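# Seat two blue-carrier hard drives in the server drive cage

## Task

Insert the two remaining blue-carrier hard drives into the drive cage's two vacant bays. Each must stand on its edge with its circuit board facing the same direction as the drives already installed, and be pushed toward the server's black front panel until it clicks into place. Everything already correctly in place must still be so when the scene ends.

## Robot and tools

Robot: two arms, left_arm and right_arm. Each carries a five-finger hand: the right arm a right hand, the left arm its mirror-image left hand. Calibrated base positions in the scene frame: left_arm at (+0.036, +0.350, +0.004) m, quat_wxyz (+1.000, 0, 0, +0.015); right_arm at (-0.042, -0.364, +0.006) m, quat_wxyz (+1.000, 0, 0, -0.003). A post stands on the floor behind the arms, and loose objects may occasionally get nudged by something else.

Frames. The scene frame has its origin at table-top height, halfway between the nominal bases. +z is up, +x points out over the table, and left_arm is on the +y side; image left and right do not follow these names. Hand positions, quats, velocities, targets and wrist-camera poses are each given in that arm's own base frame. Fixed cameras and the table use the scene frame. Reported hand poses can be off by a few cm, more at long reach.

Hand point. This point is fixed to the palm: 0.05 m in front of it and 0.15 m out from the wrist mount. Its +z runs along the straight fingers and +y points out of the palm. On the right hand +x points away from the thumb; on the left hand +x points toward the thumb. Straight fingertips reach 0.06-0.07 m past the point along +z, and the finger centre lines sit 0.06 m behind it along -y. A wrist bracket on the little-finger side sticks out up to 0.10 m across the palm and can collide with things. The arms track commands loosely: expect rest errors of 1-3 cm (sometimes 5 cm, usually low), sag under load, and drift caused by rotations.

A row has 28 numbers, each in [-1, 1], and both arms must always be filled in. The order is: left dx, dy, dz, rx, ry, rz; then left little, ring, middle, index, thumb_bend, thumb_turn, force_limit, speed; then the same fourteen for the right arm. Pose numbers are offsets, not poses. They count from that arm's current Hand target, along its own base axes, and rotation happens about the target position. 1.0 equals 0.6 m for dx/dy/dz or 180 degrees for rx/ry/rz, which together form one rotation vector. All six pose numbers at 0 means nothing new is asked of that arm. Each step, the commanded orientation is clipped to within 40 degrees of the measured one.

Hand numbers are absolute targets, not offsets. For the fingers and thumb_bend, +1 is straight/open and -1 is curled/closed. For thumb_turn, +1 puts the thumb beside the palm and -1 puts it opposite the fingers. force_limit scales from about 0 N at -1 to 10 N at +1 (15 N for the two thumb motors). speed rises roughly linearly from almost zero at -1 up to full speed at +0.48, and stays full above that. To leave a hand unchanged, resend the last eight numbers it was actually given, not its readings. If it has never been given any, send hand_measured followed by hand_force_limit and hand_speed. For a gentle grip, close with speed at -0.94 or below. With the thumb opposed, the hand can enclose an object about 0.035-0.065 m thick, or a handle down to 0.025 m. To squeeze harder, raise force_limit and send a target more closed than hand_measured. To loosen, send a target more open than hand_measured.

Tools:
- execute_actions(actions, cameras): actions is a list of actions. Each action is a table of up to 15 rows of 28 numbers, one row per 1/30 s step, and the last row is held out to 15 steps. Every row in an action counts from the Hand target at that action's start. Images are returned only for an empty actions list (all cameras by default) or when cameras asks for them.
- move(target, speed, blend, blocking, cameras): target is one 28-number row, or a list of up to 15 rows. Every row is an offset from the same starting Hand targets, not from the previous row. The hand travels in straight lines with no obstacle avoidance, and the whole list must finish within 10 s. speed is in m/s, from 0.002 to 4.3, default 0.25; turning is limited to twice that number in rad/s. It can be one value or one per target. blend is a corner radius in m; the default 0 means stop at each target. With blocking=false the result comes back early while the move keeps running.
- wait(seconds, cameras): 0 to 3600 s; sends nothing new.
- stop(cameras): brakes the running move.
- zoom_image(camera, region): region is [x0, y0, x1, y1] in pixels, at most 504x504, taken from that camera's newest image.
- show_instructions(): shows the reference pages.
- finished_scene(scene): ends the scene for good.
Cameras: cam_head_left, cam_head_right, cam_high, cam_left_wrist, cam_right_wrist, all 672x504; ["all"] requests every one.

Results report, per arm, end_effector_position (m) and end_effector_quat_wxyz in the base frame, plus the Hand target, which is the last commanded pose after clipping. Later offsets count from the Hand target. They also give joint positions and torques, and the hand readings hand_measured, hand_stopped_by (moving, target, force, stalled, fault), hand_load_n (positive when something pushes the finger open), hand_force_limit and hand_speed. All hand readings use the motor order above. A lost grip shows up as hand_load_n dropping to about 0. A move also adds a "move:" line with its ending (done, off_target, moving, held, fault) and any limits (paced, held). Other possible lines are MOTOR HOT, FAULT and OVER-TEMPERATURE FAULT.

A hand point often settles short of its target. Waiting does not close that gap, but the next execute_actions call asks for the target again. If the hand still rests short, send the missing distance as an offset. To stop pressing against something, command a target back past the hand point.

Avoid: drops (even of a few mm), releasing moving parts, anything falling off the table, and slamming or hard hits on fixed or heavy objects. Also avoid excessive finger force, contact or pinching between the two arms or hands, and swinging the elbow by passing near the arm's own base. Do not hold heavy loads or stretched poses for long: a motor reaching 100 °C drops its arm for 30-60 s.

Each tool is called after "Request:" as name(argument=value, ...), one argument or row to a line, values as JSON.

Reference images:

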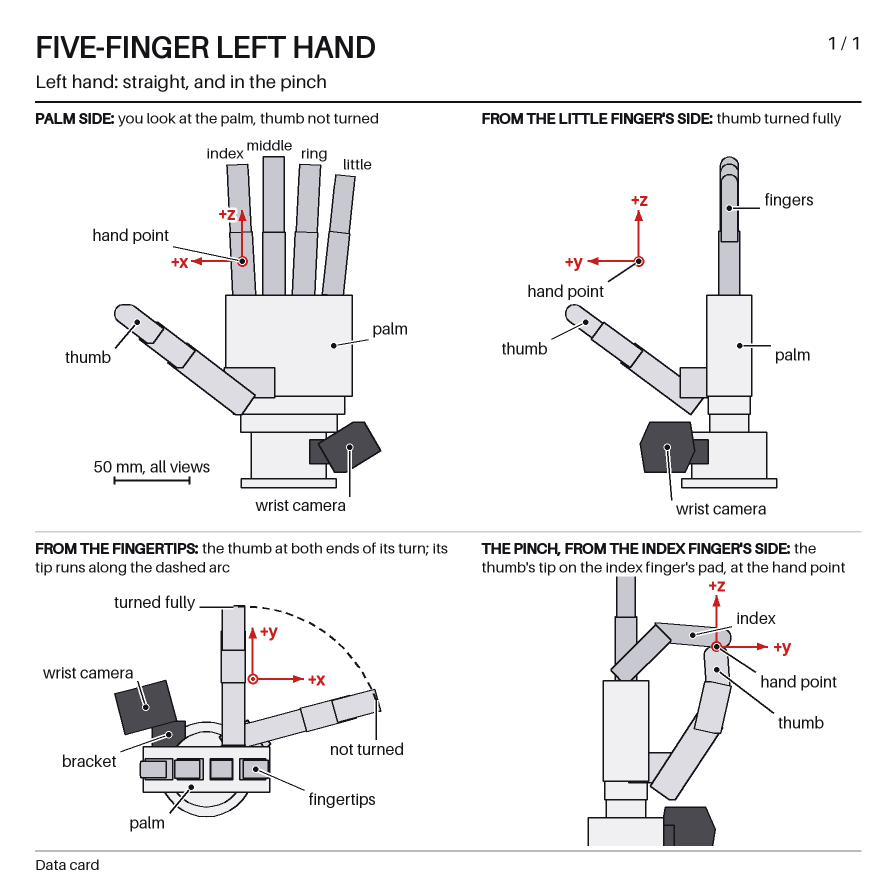

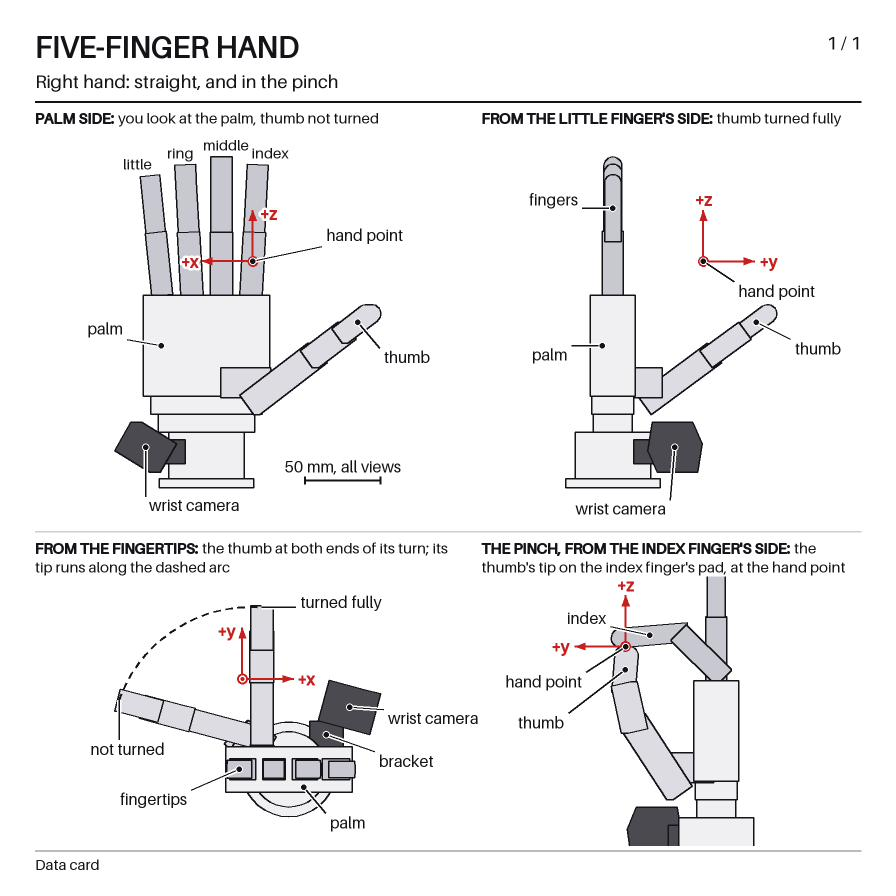

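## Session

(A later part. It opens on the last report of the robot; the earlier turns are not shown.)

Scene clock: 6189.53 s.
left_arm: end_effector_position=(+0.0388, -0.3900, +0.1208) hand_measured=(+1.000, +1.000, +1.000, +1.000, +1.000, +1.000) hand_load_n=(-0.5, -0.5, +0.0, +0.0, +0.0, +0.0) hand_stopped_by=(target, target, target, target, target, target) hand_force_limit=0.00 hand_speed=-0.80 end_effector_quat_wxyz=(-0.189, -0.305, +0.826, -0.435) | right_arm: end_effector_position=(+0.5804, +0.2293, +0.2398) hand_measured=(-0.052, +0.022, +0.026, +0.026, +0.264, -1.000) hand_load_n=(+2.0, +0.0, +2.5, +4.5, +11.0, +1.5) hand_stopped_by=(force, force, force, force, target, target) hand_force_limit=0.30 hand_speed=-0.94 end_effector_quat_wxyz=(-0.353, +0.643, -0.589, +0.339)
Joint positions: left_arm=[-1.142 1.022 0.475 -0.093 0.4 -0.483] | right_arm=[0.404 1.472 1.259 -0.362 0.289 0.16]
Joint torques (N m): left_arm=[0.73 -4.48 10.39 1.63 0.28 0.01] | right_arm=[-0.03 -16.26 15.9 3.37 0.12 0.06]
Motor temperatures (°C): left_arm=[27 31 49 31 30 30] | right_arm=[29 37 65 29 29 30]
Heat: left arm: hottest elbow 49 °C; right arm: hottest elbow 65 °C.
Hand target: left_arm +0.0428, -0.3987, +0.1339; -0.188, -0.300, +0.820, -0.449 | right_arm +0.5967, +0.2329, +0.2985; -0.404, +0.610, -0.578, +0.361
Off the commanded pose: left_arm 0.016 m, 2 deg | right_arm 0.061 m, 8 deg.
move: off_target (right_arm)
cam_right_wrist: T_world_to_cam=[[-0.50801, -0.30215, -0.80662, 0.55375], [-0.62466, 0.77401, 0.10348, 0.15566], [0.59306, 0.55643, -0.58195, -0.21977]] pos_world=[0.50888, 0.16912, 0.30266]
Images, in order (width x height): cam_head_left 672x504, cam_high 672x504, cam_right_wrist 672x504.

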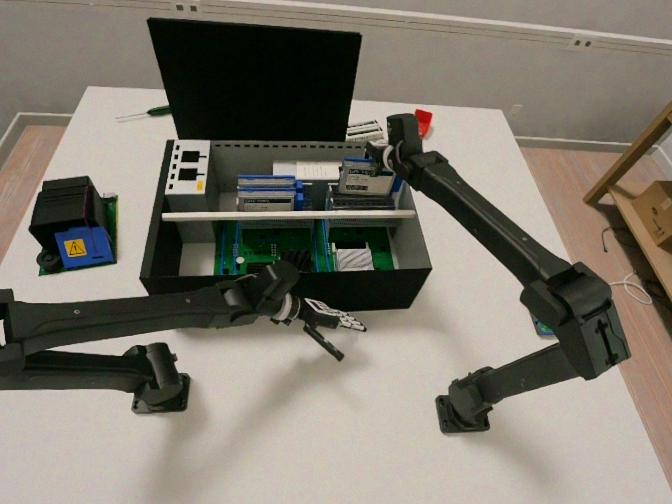

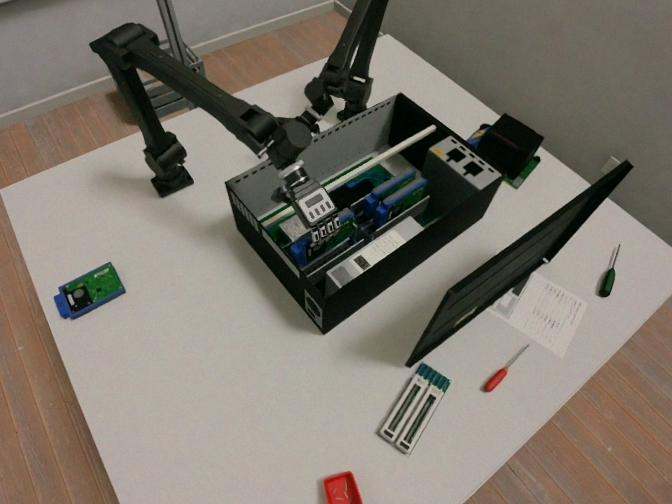

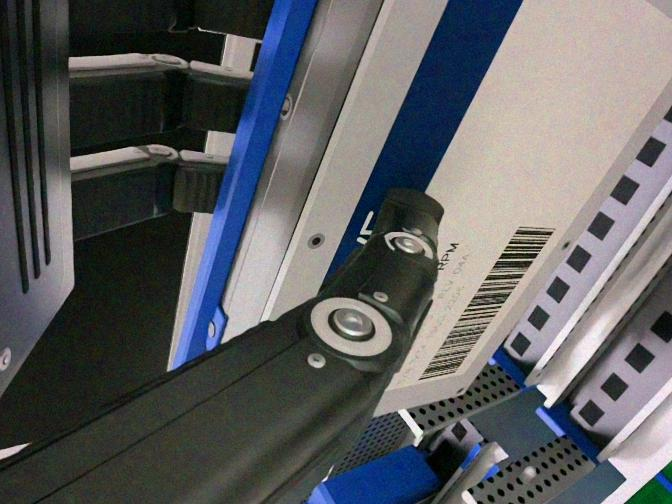

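Request:
move(
  target=[0,0,0,0,0,0,1,1,1,1,1,1,0,-0.8, -0.004,0,-0.058,0,0.002,0,-0.2,-0.2,-0.4,-0.4,0.26,-1,0.3,-0.94],
  speed=0.04,
  cameras=["cam_high","cam_right_wrist","cam_head_left"],
)

Request:
zoom_image(
  camera="cam_high",
  region=[290, 180, 390, 280],
)

Request:
zoom_image(
  camera="cam_head_left",
  region=[310, 140, 410, 220],
)

Scene clock: 6228.30 s.
left_arm: end_effector_position=(+0.0388, -0.3900, +0.1208) hand_measured=(+1.000, +1.000, +1.000, +1.000, +1.000, +1.000) hand_load_n=(+0.0, +0.0, +0.0, +0.0, -0.5, +0.0) hand_stopped_by=(target, target, target, target, target, target) hand_force_limit=0.00 hand_speed=-0.80 end_effector_quat_wxyz=(-0.189, -0.305, +0.826, -0.435) | right_arm: end_effector_position=(+0.5805, +0.2294, +0.2217) hand_measured=(-0.052, +0.022, +0.026, +0.026, +0.264, -1.000) hand_load_n=(+1.5, +0.0, +3.0, +5.0, +11.0, +1.5) hand_stopped_by=(force, force, force, force, target, target) hand_force_limit=0.30 hand_speed=-0.94 end_effector_quat_wxyz=(-0.361, +0.638, -0.587, +0.342)
Joint positions: left_arm=[-1.142 1.022 0.475 -0.093 0.4 -0.483] | right_arm=[0.404 1.477 1.204 -0.282 0.289 0.16]
Joint torques (N m): left_arm=[0.73 -4.42 10.4 1.66 0.28 0.01] | right_arm=[0.03 -15.68 14.23 3.47 0.03 0.11]
Motor temperatures (°C): left_arm=[27 31 49 31 30 30] | right_arm=[29 37 66 29 29 30]
Heat: left arm: hottest elbow 49 °C; right arm: hottest elbow 66 °C.
Hand target: left_arm +0.0428, -0.3987, +0.1339; -0.188, -0.300, +0.820, -0.449 | right_arm +0.5943, +0.2329, +0.2637; -0.402, +0.611, -0.580, +0.360
Off the commanded pose: left_arm 0.016 m, 2 deg | right_arm 0.044 m, 6 deg.
move: off_target (right_arm)
cam_right_wrist: T_world_to_cam=[[-0.49264, -0.2956, -0.81849, 0.53149], [-0.62657, 0.7732, 0.09788, 0.16003], [0.60392, 0.56106, -0.56612, -0.24124]] pos_world=[0.50779, 0.16872, 0.28278]
Images, in order (width x height): cam_head_left 672x504, cam_high 672x504, cam_right_wrist 672x504.

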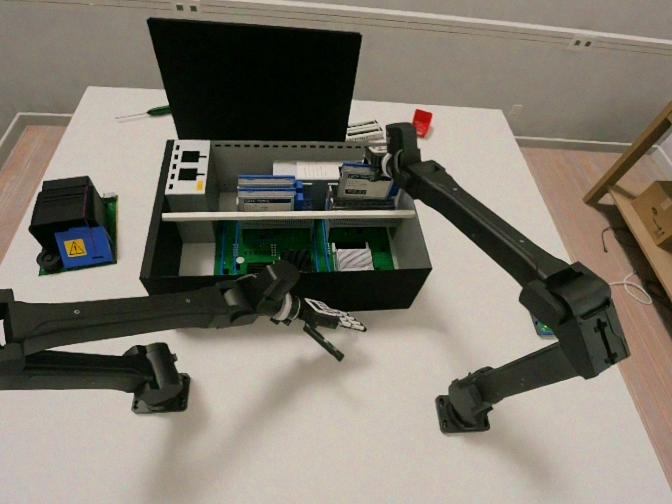

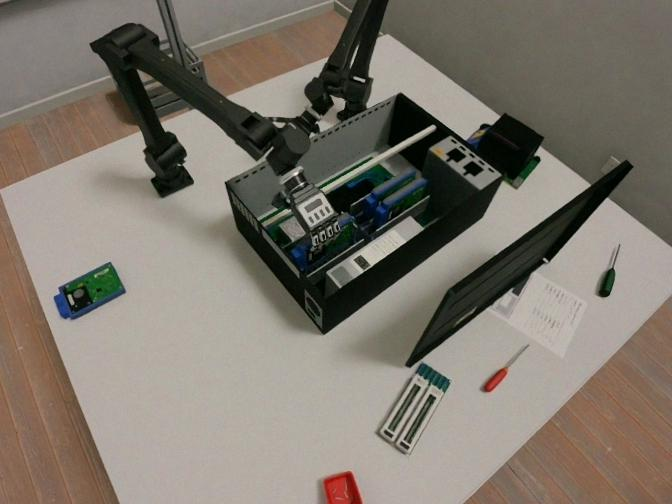

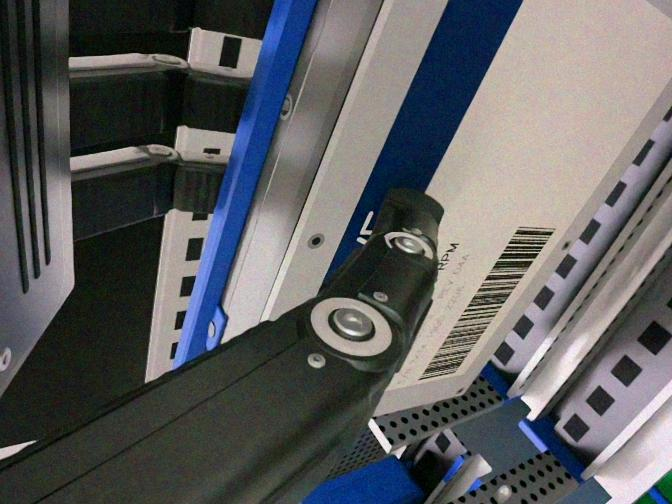

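Scaled by 5.040 from the camera's image (finer frame: 960x720).

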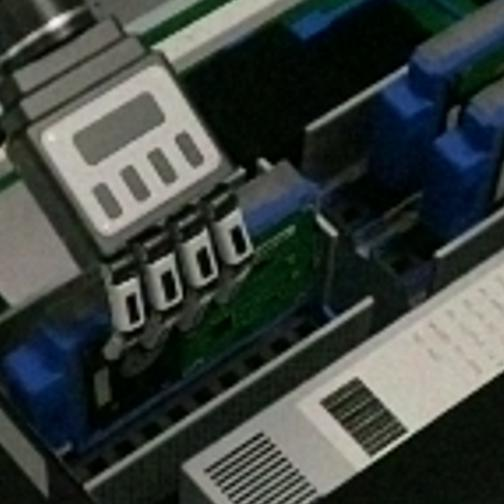

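Scaled by 5.040 from the camera's image (finer frame: 960x720).

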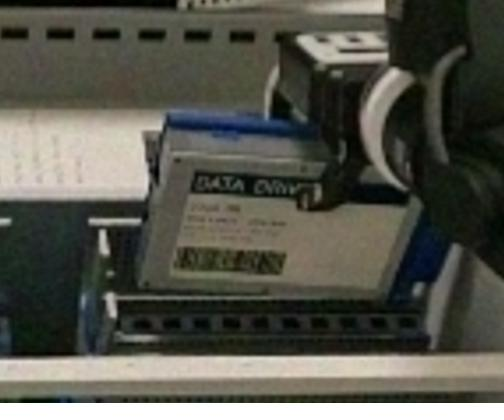

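Request:
move(
  target=[0,0,0,0,0,0,1,1,1,1,1,1,0,-0.8, -0.003,0,-0.055,0,0.004,0,-0.2,-0.2,-0.4,-0.4,0.26,-1,0.3,-0.94],
  speed=0.04,
  cameras=["cam_high","cam_right_wrist","cam_head_left"],
)

Request:
zoom_image(
  camera="cam_high",
  region=[290, 180, 390, 280],
)

Request:
zoom_image(
  camera="cam_head_left",
  region=[310, 140, 410, 220],
)

Scene clock: 6244.10 s.
left_arm: end_effector_position=(+0.0388, -0.3900, +0.1208) hand_measured=(+1.000, +1.000, +1.000, +1.000, +1.000, +1.000) hand_load_n=(+0.0, +0.0, +0.0, +0.0, +0.0, -0.5) hand_stopped_by=(target, target, target, target, target, target) hand_force_limit=0.00 hand_speed=-0.80 end_effector_quat_wxyz=(-0.189, -0.305, +0.826, -0.435) | right_arm: end_effector_position=(+0.5772, +0.2285, +0.1898) hand_measured=(-0.052, +0.022, +0.026, +0.026, +0.264, -1.000) hand_load_n=(+1.5, +0.0, +3.0, +5.0, +11.0, +1.5) hand_stopped_by=(force, force, force, force, target, target) hand_force_limit=0.30 hand_speed=-0.94 end_effector_quat_wxyz=(-0.357, +0.641, -0.588, +0.339)
Joint positions: left_arm=[-1.142 1.022 0.475 -0.093 0.4 -0.483] | right_arm=[0.404 1.497 1.146 -0.214 0.286 0.16]
Joint torques (N m): left_arm=[0.67 -4.54 10.39 1.63 0.28 0.01] | right_arm=[0.56 -15.62 14.05 3.29 0.1 0.19]
Motor temperatures (°C): left_arm=[27 31 49 31 30 30] | right_arm=[29 36 66 29 29 30]
Heat: left arm: hottest elbow 49 °C; right arm: hottest elbow 66 °C.
Hand target: left_arm +0.0428, -0.3987, +0.1339; -0.188, -0.300, +0.820, -0.449 | right_arm +0.5924, +0.2329, +0.2308; -0.399, +0.613, -0.582, +0.356
Off the commanded pose: left_arm 0.016 m, 2 deg | right_arm 0.044 m, 6 deg.
move: off_target (right_arm)
cam_right_wrist: T_world_to_cam=[[-0.50099, -0.29931, -0.81205, 0.5079], [-0.6272, 0.7721, 0.10236, 0.16156], [0.59635, 0.5606, -0.57454, -0.2507]] pos_world=[0.50528, 0.16782, 0.25187]
Images, in order (width x height): cam_head_left 672x504, cam_high 672x504, cam_right_wrist 672x504.

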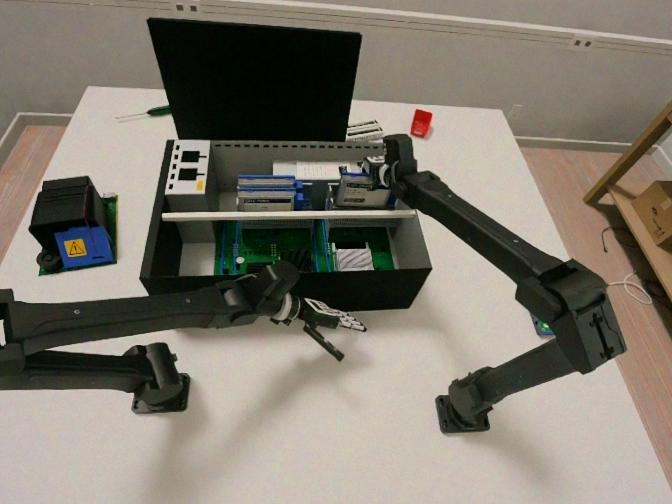

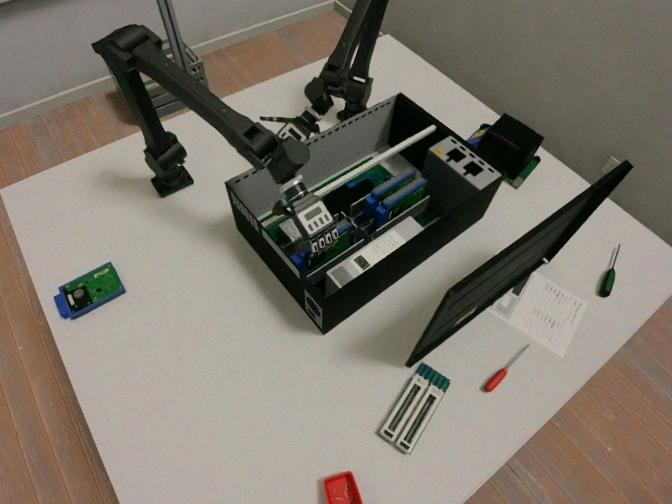

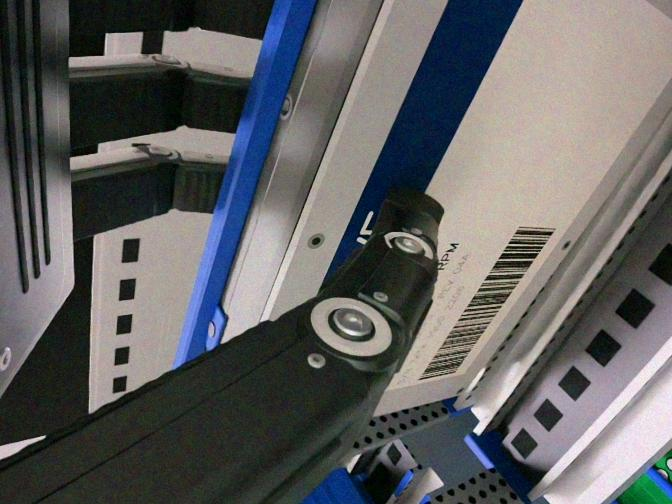

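Scaled by 5.040 from the camera's image (finer frame: 960x720).

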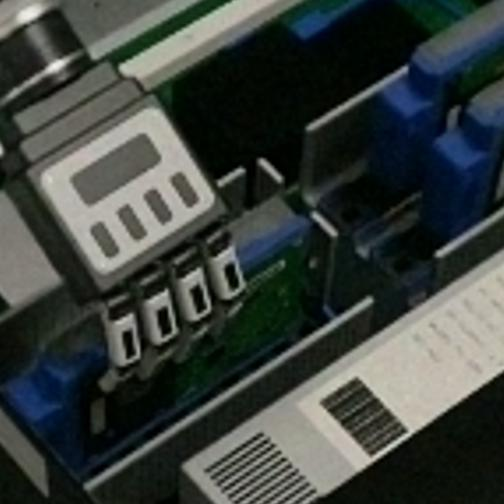

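Scaled by 5.040 from the camera's image (finer frame: 960x720).

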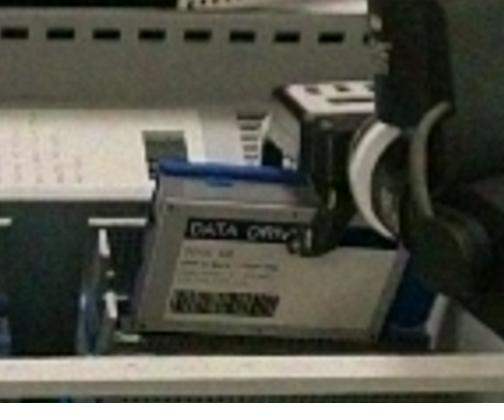

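Request:
move(
  target=[0,0,0,0,0,0,1,1,1,1,1,1,0,-0.8, 0.006,0,-0.03,0,0,0,-0.2,-0.2,-0.4,-0.4,0.26,-1,0.3,-0.94],
  speed=0.03,
  cameras=["cam_high","cam_right_wrist","cam_head_left"],
)

Request:
zoom_image(
  camera="cam_high",
  region=[290, 180, 390, 280],
)

Request:
zoom_image(
  camera="cam_right_wrist",
  region=[300, 150, 672, 504],
)

Scene clock: 6256.23 s.
left_arm: end_effector_position=(+0.0388, -0.3900, +0.1208) hand_measured=(+1.000, +1.000, +1.000, +1.000, +1.000, +1.000) hand_load_n=(+0.0, +0.0, +0.0, +0.0, -0.5, +0.0) hand_stopped_by=(target, target, target, target, target, target) hand_force_limit=0.00 hand_speed=-0.80 end_effector_quat_wxyz=(-0.189, -0.305, +0.826, -0.435) | right_arm: end_effector_position=(+0.5828, +0.2313, +0.1855) hand_measured=(-0.052, +0.022, +0.026, +0.026, +0.264, -1.000) hand_load_n=(+2.0, +0.0, +2.5, +6.0, +10.5, +2.0) hand_stopped_by=(force, force, force, force, target, target) hand_force_limit=0.30 hand_speed=-0.94 end_effector_quat_wxyz=(-0.368, +0.635, -0.585, +0.344)
Joint positions: left_arm=[-1.142 1.022 0.475 -0.093 0.4 -0.483] | right_arm=[0.404 1.51 1.132 -0.161 0.285 0.16]
Joint torques (N m): left_arm=[0.79 -4.42 10.39 1.63 0.28 0.01] | right_arm=[0.67 -14.39 13.44 2.96 0.09 0.14]
Motor temperatures (°C): left_arm=[27 31 49 31 30 30] | right_arm=[29 36 64 29 29 30]
Heat: left arm: hottest elbow 49 °C; right arm: hottest elbow 64 °C.
Hand target: left_arm +0.0428, -0.3987, +0.1339; -0.188, -0.300, +0.820, -0.449 | right_arm +0.5960, +0.2329, +0.2127; -0.399, +0.613, -0.582, +0.356
Off the commanded pose: left_arm 0.016 m, 2 deg | right_arm 0.030 m, 5 deg.
move: off_target (right_arm)
cam_right_wrist: T_world_to_cam=[[-0.48072, -0.29077, -0.82726, 0.49707], [-0.63062, 0.77016, 0.09575, 0.16703], [0.60928, 0.56771, -0.5536, -0.27114]] pos_world=[0.50949, 0.16982, 0.24511]
Images, in order (width x height): cam_head_left 672x504, cam_high 672x504, cam_right_wrist 672x504.

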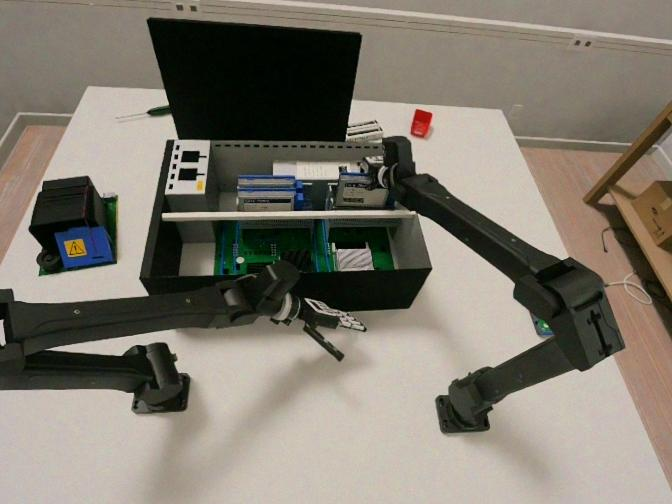

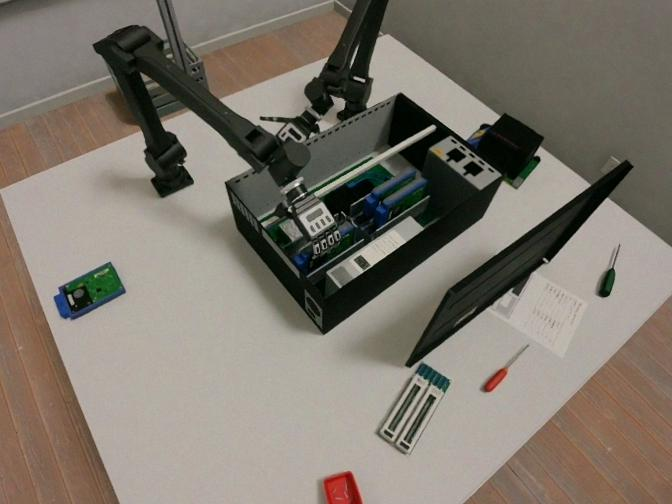

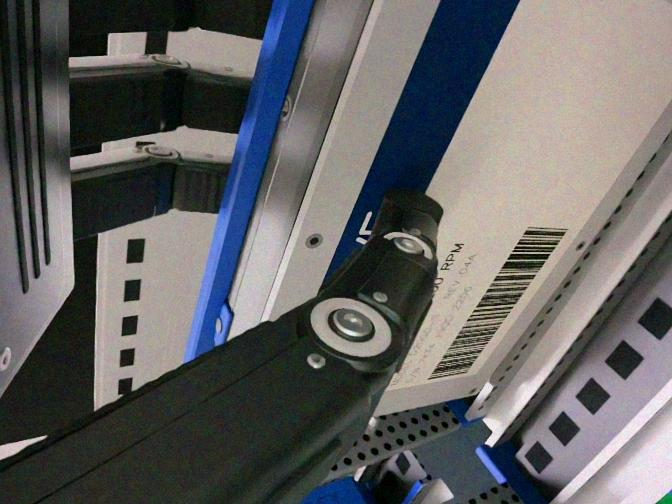

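Scaled by 5.040 from the camera's image (finer frame: 960x720).

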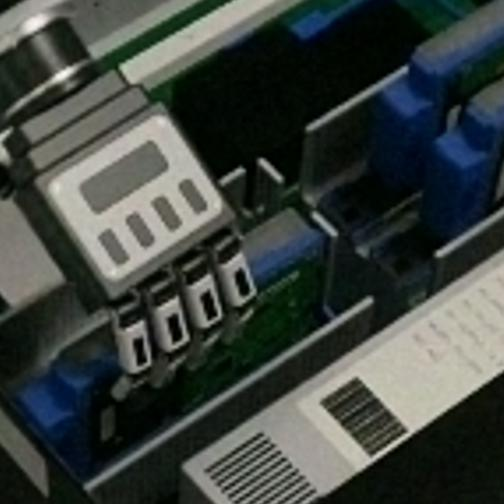

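Scaled by 1.355 from the camera's image (finer frame: 960x720).

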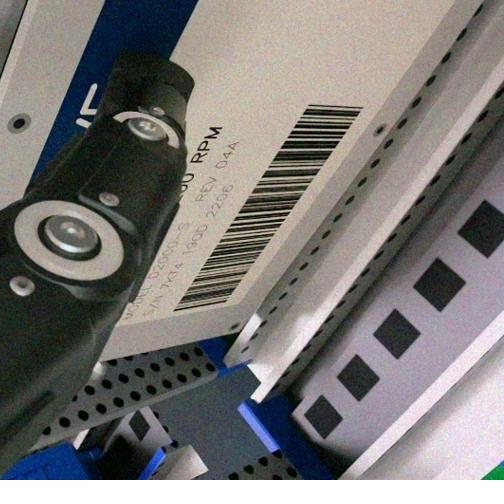

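Request:
zoom_image(
  camera="cam_head_left",
  region=[225, 150, 425, 230],
)

Request:
zoom_image(
  camera="cam_high",
  region=[280, 150, 440, 290],
)

Scaled by 2.520 from the camera's image (finer frame: 960x720).

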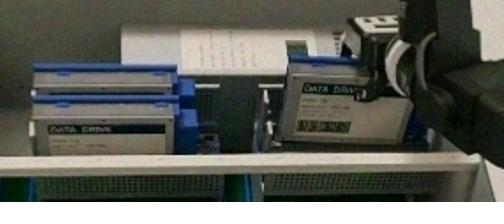

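Scaled by 3.150 from the camera's image (finer frame: 960x720).

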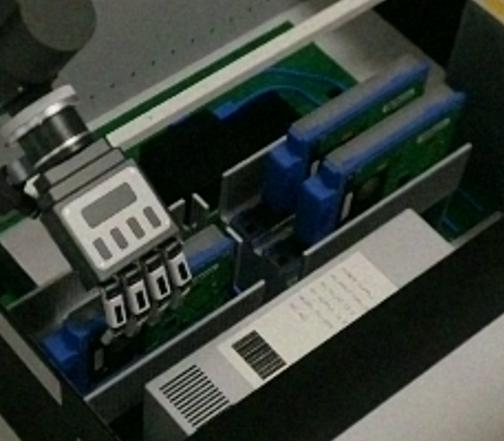

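Request:
move(
  target=[0,0,0,0,0,0,1,1,1,1,1,1,0,-0.8, -0.008,0,0.06,0,0.002,0,-0.2,-0.2,-0.4,-0.4,0.26,-1,0.3,-0.94],
  speed=0.04,
  cameras=["cam_high","cam_right_wrist","cam_head_left"],
)

Request:
zoom_image(
  camera="cam_right_wrist",
  region=[372, 104, 672, 404],
)

Request:
zoom_image(
  camera="cam_right_wrist",
  region=[372, 304, 672, 504],
)

Request:
zoom_image(
  camera="cam_high",
  region=[290, 180, 390, 280],
)

Scene clock: 6314.67 s.
left_arm: end_effector_position=(+0.0388, -0.3900, +0.1208) hand_measured=(+1.000, +1.000, +1.000, +1.000, +1.000, +1.000) hand_load_n=(+0.0, +0.0, +0.0, +0.0, +0.0, -0.5) hand_stopped_by=(target, target, target, target, target, target) hand_force_limit=0.00 hand_speed=-0.80 end_effector_quat_wxyz=(-0.189, -0.305, +0.826, -0.435) | right_arm: end_effector_position=(+0.5714, +0.2271, +0.1831) hand_measured=(-0.052, +0.022, +0.026, +0.026, +0.264, -1.000) hand_load_n=(+1.5, +0.0, +3.5, +4.0, +11.5, +1.5) hand_stopped_by=(force, force, force, force, target, target) hand_force_limit=0.30 hand_speed=-0.94 end_effector_quat_wxyz=(-0.352, +0.646, -0.589, +0.335)
Joint positions: left_arm=[-1.142 1.022 0.475 -0.093 0.4 -0.483] | right_arm=[0.404 1.494 1.132 -0.221 0.281 0.16]
Joint torques (N m): left_arm=[0.73 -4.48 10.39 1.63 0.28 0.01] | right_arm=[0.32 -16.97 17.74 1.2 0.25 0.15]
Motor temperatures (°C): left_arm=[27 31 49 31 30 30] | right_arm=[29 36 64 29 29 30]
Heat: left arm: hottest elbow 49 °C; right arm: hottest elbow 64 °C.
Hand target: left_arm +0.0428, -0.3987, +0.1339; -0.188, -0.300, +0.820, -0.449 | right_arm +0.5913, +0.2328, +0.2486; -0.397, +0.614, -0.583, +0.354
Off the commanded pose: left_arm 0.016 m, 2 deg | right_arm 0.069 m, 7 deg.
move: off_target (right_arm)
cam_right_wrist: T_world_to_cam=[[-0.51302, -0.30479, -0.80244, 0.50555], [-0.62871, 0.76989, 0.10952, 0.1597], [0.58441, 0.56069, -0.58659, -0.24128]] pos_world=[0.50077, 0.16642, 0.24665]
Images, in order (width x height): cam_head_left 672x504, cam_high 672x504, cam_right_wrist 672x504.

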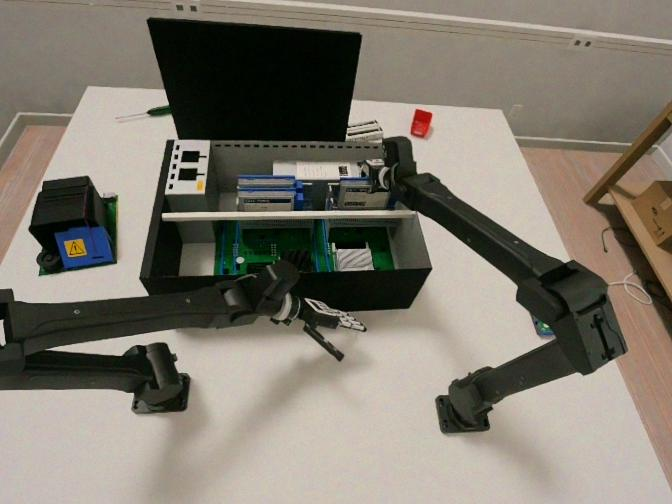

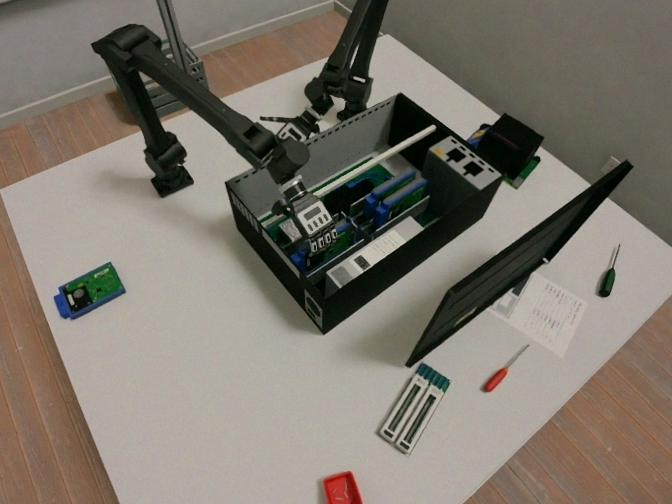

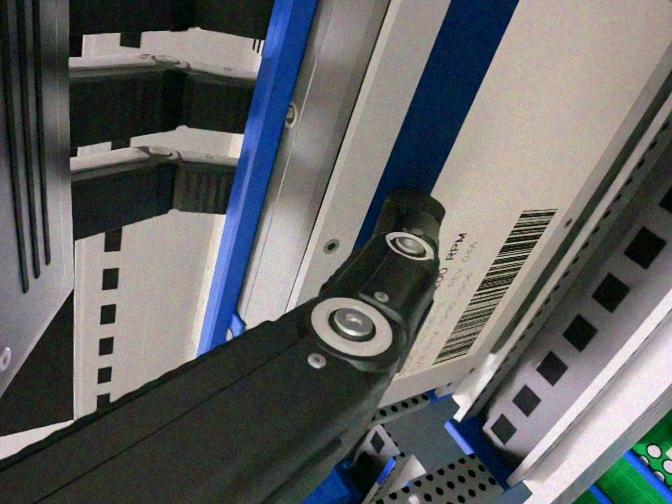

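Scaled by 1.680 from the camera's image (finer frame: 960x720).

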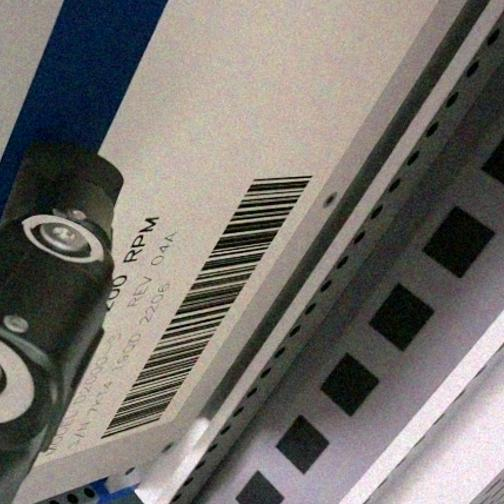

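Scaled by 1.680 from the camera's image (finer frame: 960x720).

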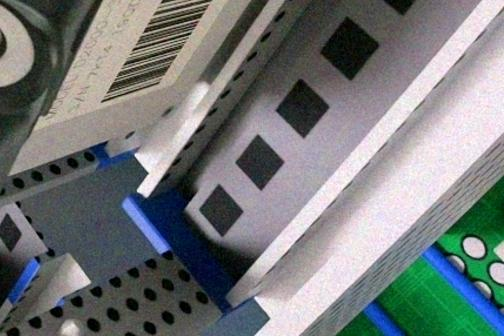

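Scaled by 5.040 from the camera's image (finer frame: 960x720).

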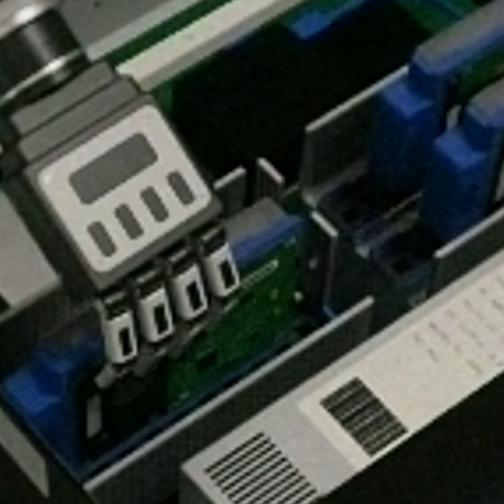

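Request:
zoom_image(
  camera="cam_head_left",
  region=[320, 150, 400, 220],
)

Request:
zoom_image(
  camera="cam_head_left",
  region=[230, 160, 310, 230],
)

Request:
zoom_image(
  camera="cam_high",
  region=[330, 150, 440, 250],
)

Scaled by 6.300 from the camera's image (finer frame: 960x720).

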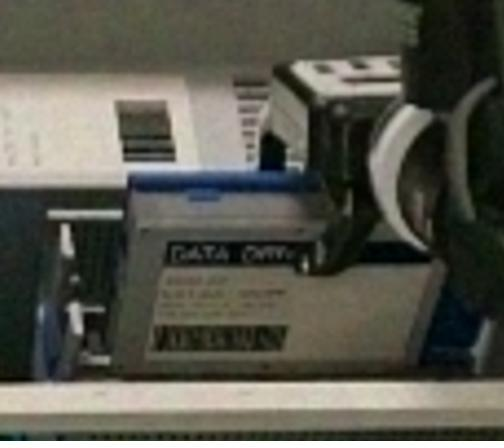

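Scaled by 6.300 from the camera's image (finer frame: 960x720).

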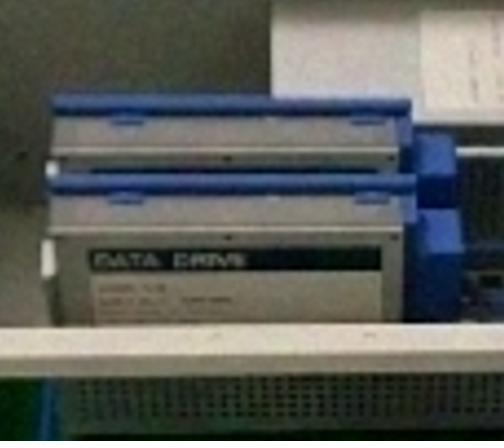

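Scaled by 4.582 from the camera's image (finer frame: 960x720).

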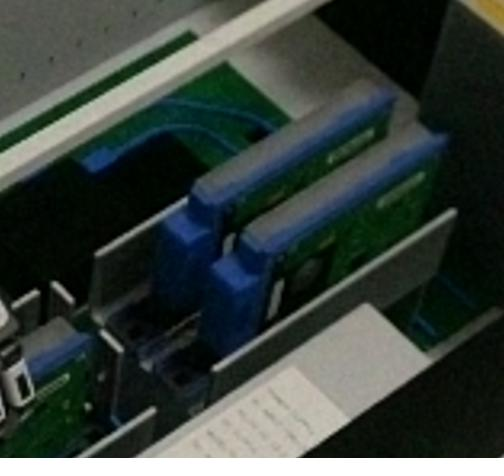

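Request:
move(
  target=[0,0,0,0,0,0,1,1,1,1,1,1,0,-0.8, 0.0,0,-0.05,0,0,0,-0.2,-0.2,-0.4,-0.4,0.26,-1,0.3,-0.94],
  speed=0.03,
  cameras=["cam_high","cam_right_wrist","cam_head_left"],
)

Request:
zoom_image(
  camera="cam_high",
  region=[290, 180, 390, 280],
)

Request:
zoom_image(
  camera="cam_right_wrist",
  region=[372, 154, 672, 454],
)

Scene clock: 6417.50 s.
left_arm: end_effector_position=(+0.0388, -0.3900, +0.1208) hand_measured=(+1.000, +1.000, +1.000, +1.000, +1.000, +1.000) hand_load_n=(+0.0, +0.0, +0.0, +0.0, +0.0, +0.0) hand_stopped_by=(target, target, target, target, target, target) hand_force_limit=0.00 hand_speed=-0.80 end_effector_quat_wxyz=(-0.189, -0.305, +0.826, -0.435) | right_arm: end_effector_position=(+0.5770, +0.2295, +0.1845) hand_measured=(-0.052, +0.022, +0.026, +0.026, +0.264, -1.000) hand_load_n=(+2.0, +0.0, +3.5, +5.0, +10.5, +1.5) hand_stopped_by=(force, force, force, force, target, target) hand_force_limit=0.30 hand_speed=-0.94 end_effector_quat_wxyz=(-0.361, +0.641, -0.587, +0.339)
Joint positions: left_arm=[-1.142 1.022 0.475 -0.093 0.4 -0.483] | right_arm=[0.404 1.501 1.132 -0.191 0.281 0.16]
Joint torques (N m): left_arm=[0.67 -4.42 10.4 1.63 0.28 0.01] | right_arm=[-0.38 -15.09 13.39 3.19 0.26 0.21]
Motor temperatures (°C): left_arm=[27 31 49 31 30 30] | right_arm=[29 37 74 28 29 30]
Heat: left arm: hottest elbow 49 °C; right arm: hottest elbow 74 °C.
Hand target: left_arm +0.0428, -0.3987, +0.1339; -0.188, -0.300, +0.820, -0.449 | right_arm +0.5913, +0.2328, +0.2186; -0.397, +0.614, -0.583, +0.354
Off the commanded pose: left_arm 0.016 m, 2 deg | right_arm 0.037 m, 5 deg.
move: off_target (right_arm)
cam_right_wrist: T_world_to_cam=[[-0.49657, -0.29773, -0.81534, 0.50153], [-0.63087, 0.76897, 0.10342, 0.16382], [0.59618, 0.56573, -0.56967, -0.25627]] pos_world=[0.50518, 0.16832, 0.24598]
Images, in order (width x height): cam_head_left 672x504, cam_high 672x504, cam_right_wrist 672x504.

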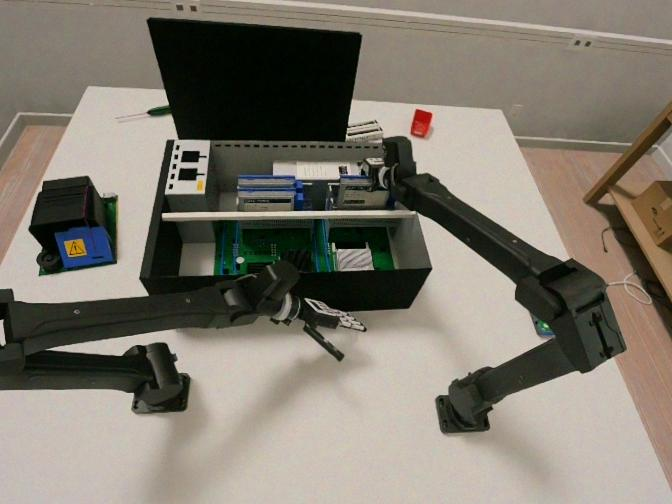

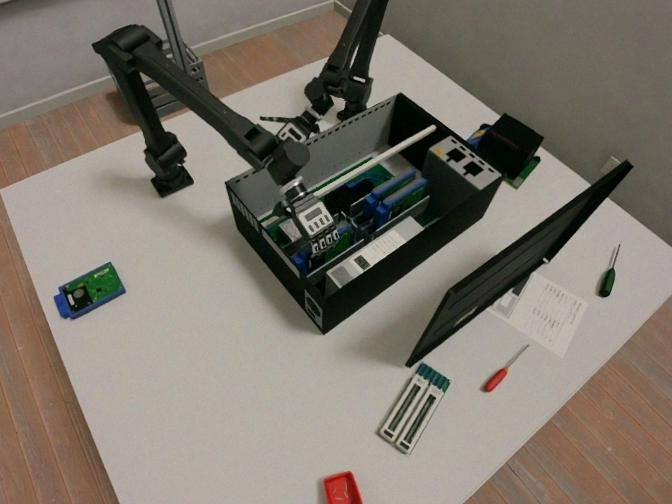

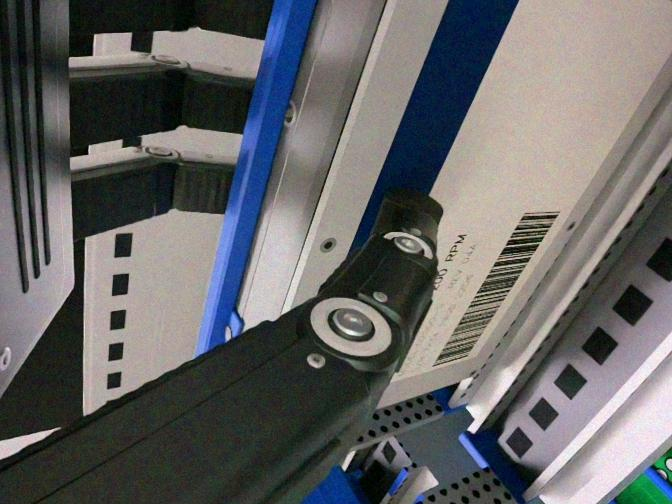

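Scaled by 5.040 from the camera's image (finer frame: 960x720).

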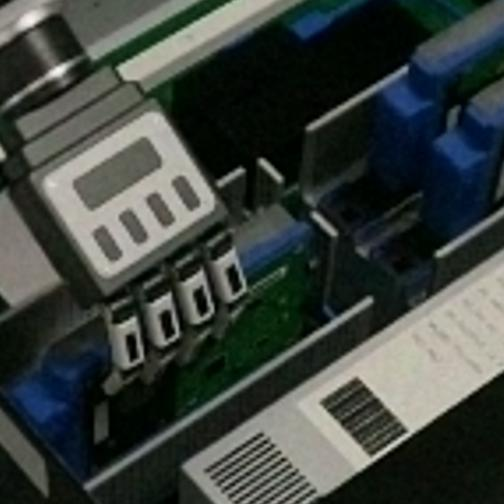

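Scaled by 1.680 from the camera's image (finer frame: 960x720).

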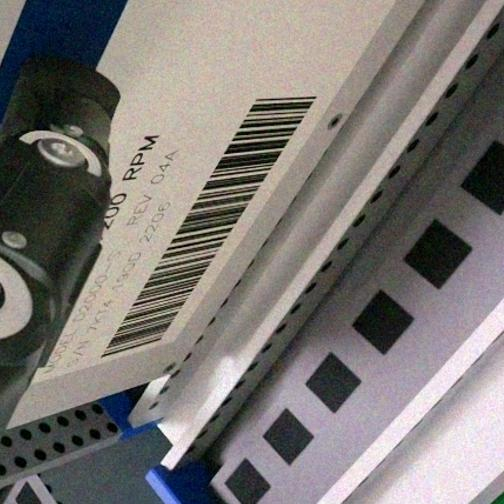

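Request:
move(
  target=[0,0,0,0,0,0,1,1,1,1,1,1,0,-0.8, 0.001,0,-0.035,0,0,0,-0.2,-0.2,-0.4,-0.4,0.26,-1,0.3,-0.94],
  speed=0.03,
  cameras=["cam_high","cam_right_wrist","cam_head_left"],
)

Request:
zoom_image(
  camera="cam_high",
  region=[290, 180, 390, 280],
)

Request:
zoom_image(
  camera="cam_right_wrist",
  region=[372, 154, 672, 454],
)

Request:
zoom_image(
  camera="cam_head_left",
  region=[320, 150, 400, 220],
)

Scene clock: 6491.27 s.
left_arm: end_effector_position=(+0.0388, -0.3900, +0.1208) hand_measured=(+1.000, +1.000, +1.000, +1.000, +1.000, +1.000) hand_load_n=(+0.0, +0.0, +0.0, +0.0, +0.0, +0.0) hand_stopped_by=(target, target, target, target, target, target) hand_force_limit=0.00 hand_speed=-0.80 end_effector_quat_wxyz=(-0.189, -0.305, +0.826, -0.435) | right_arm: end_effector_position=(+0.5815, +0.2314, +0.1838) hand_measured=(-0.052, +0.022, +0.026, +0.026, +0.264, -1.000) hand_load_n=(+2.5, +0.0, +3.5, +5.5, +9.5, +1.5) hand_stopped_by=(force, force, force, force, target, target) hand_force_limit=0.30 hand_speed=-0.94 end_effector_quat_wxyz=(-0.377, +0.632, -0.583, +0.346)
Joint positions: left_arm=[-1.142 1.022 0.475 -0.093 0.4 -0.483] | right_arm=[0.404 1.504 1.109 -0.126 0.281 0.16]
Joint torques (N m): left_arm=[0.67 -4.42 10.39 1.62 0.28 0.01] | right_arm=[-0.38 -12.4 12.51 3.08 0.27 0.15]
Motor temperatures (°C): left_arm=[27 31 49 31 30 30] | right_arm=[29 37 66 29 29 30]
Heat: left arm: hottest elbow 49 °C; right arm: hottest elbow 66 °C.
Hand target: left_arm +0.0428, -0.3987, +0.1339; -0.188, -0.300, +0.820, -0.449 | right_arm +0.5919, +0.2329, +0.1977; -0.397, +0.614, -0.583, +0.354
Off the commanded pose: left_arm 0.016 m, 2 deg | right_arm 0.017 m, 3 deg.
move: off_target (right_arm)
cam_right_wrist: T_world_to_cam=[[-0.46587, -0.28461, -0.83783, 0.48699], [-0.63447, 0.76745, 0.09209, 0.1698], [0.61678, 0.57448, -0.53811, -0.28014]] pos_world=[0.50739, 0.16923, 0.24163]
Images, in order (width x height): cam_head_left 672x504, cam_high 672x504, cam_right_wrist 672x504.

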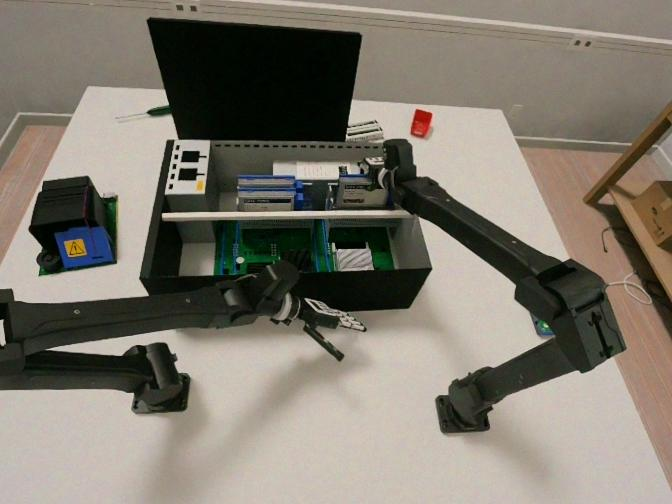

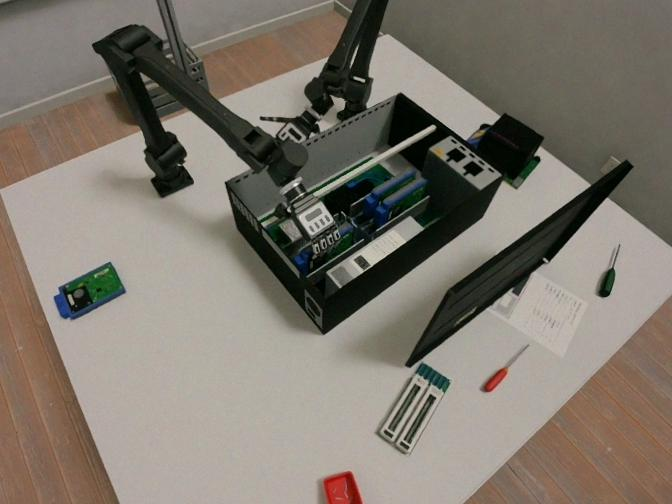

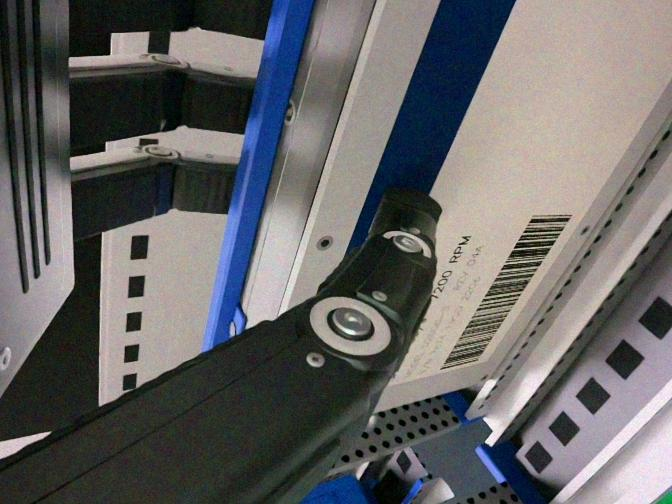

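Scaled by 5.040 from the camera's image (finer frame: 960x720).

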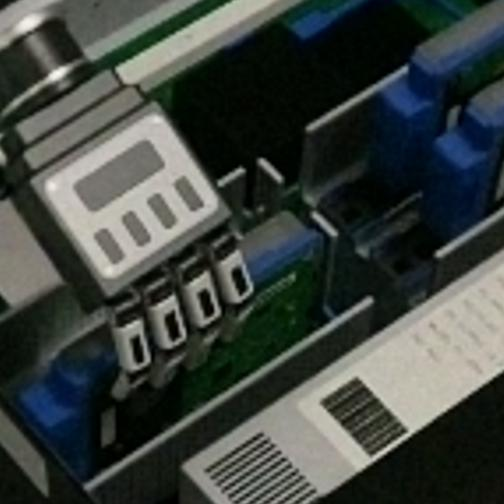

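Scaled by 1.680 from the camera's image (finer frame: 960x720).

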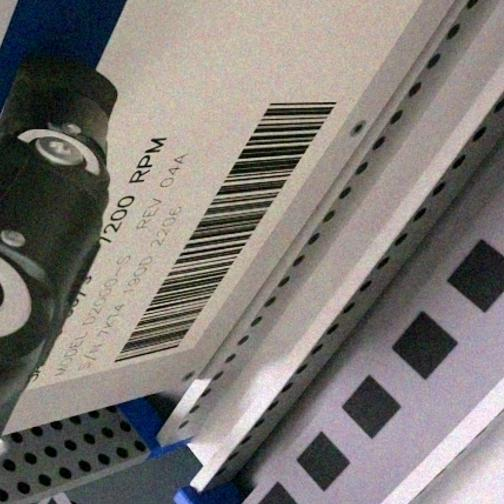

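Scaled by 6.300 from the camera's image (finer frame: 960x720).

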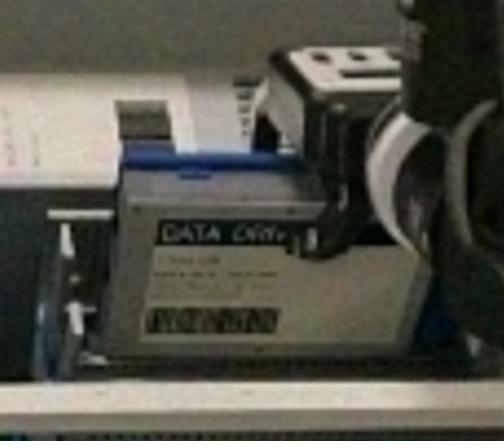

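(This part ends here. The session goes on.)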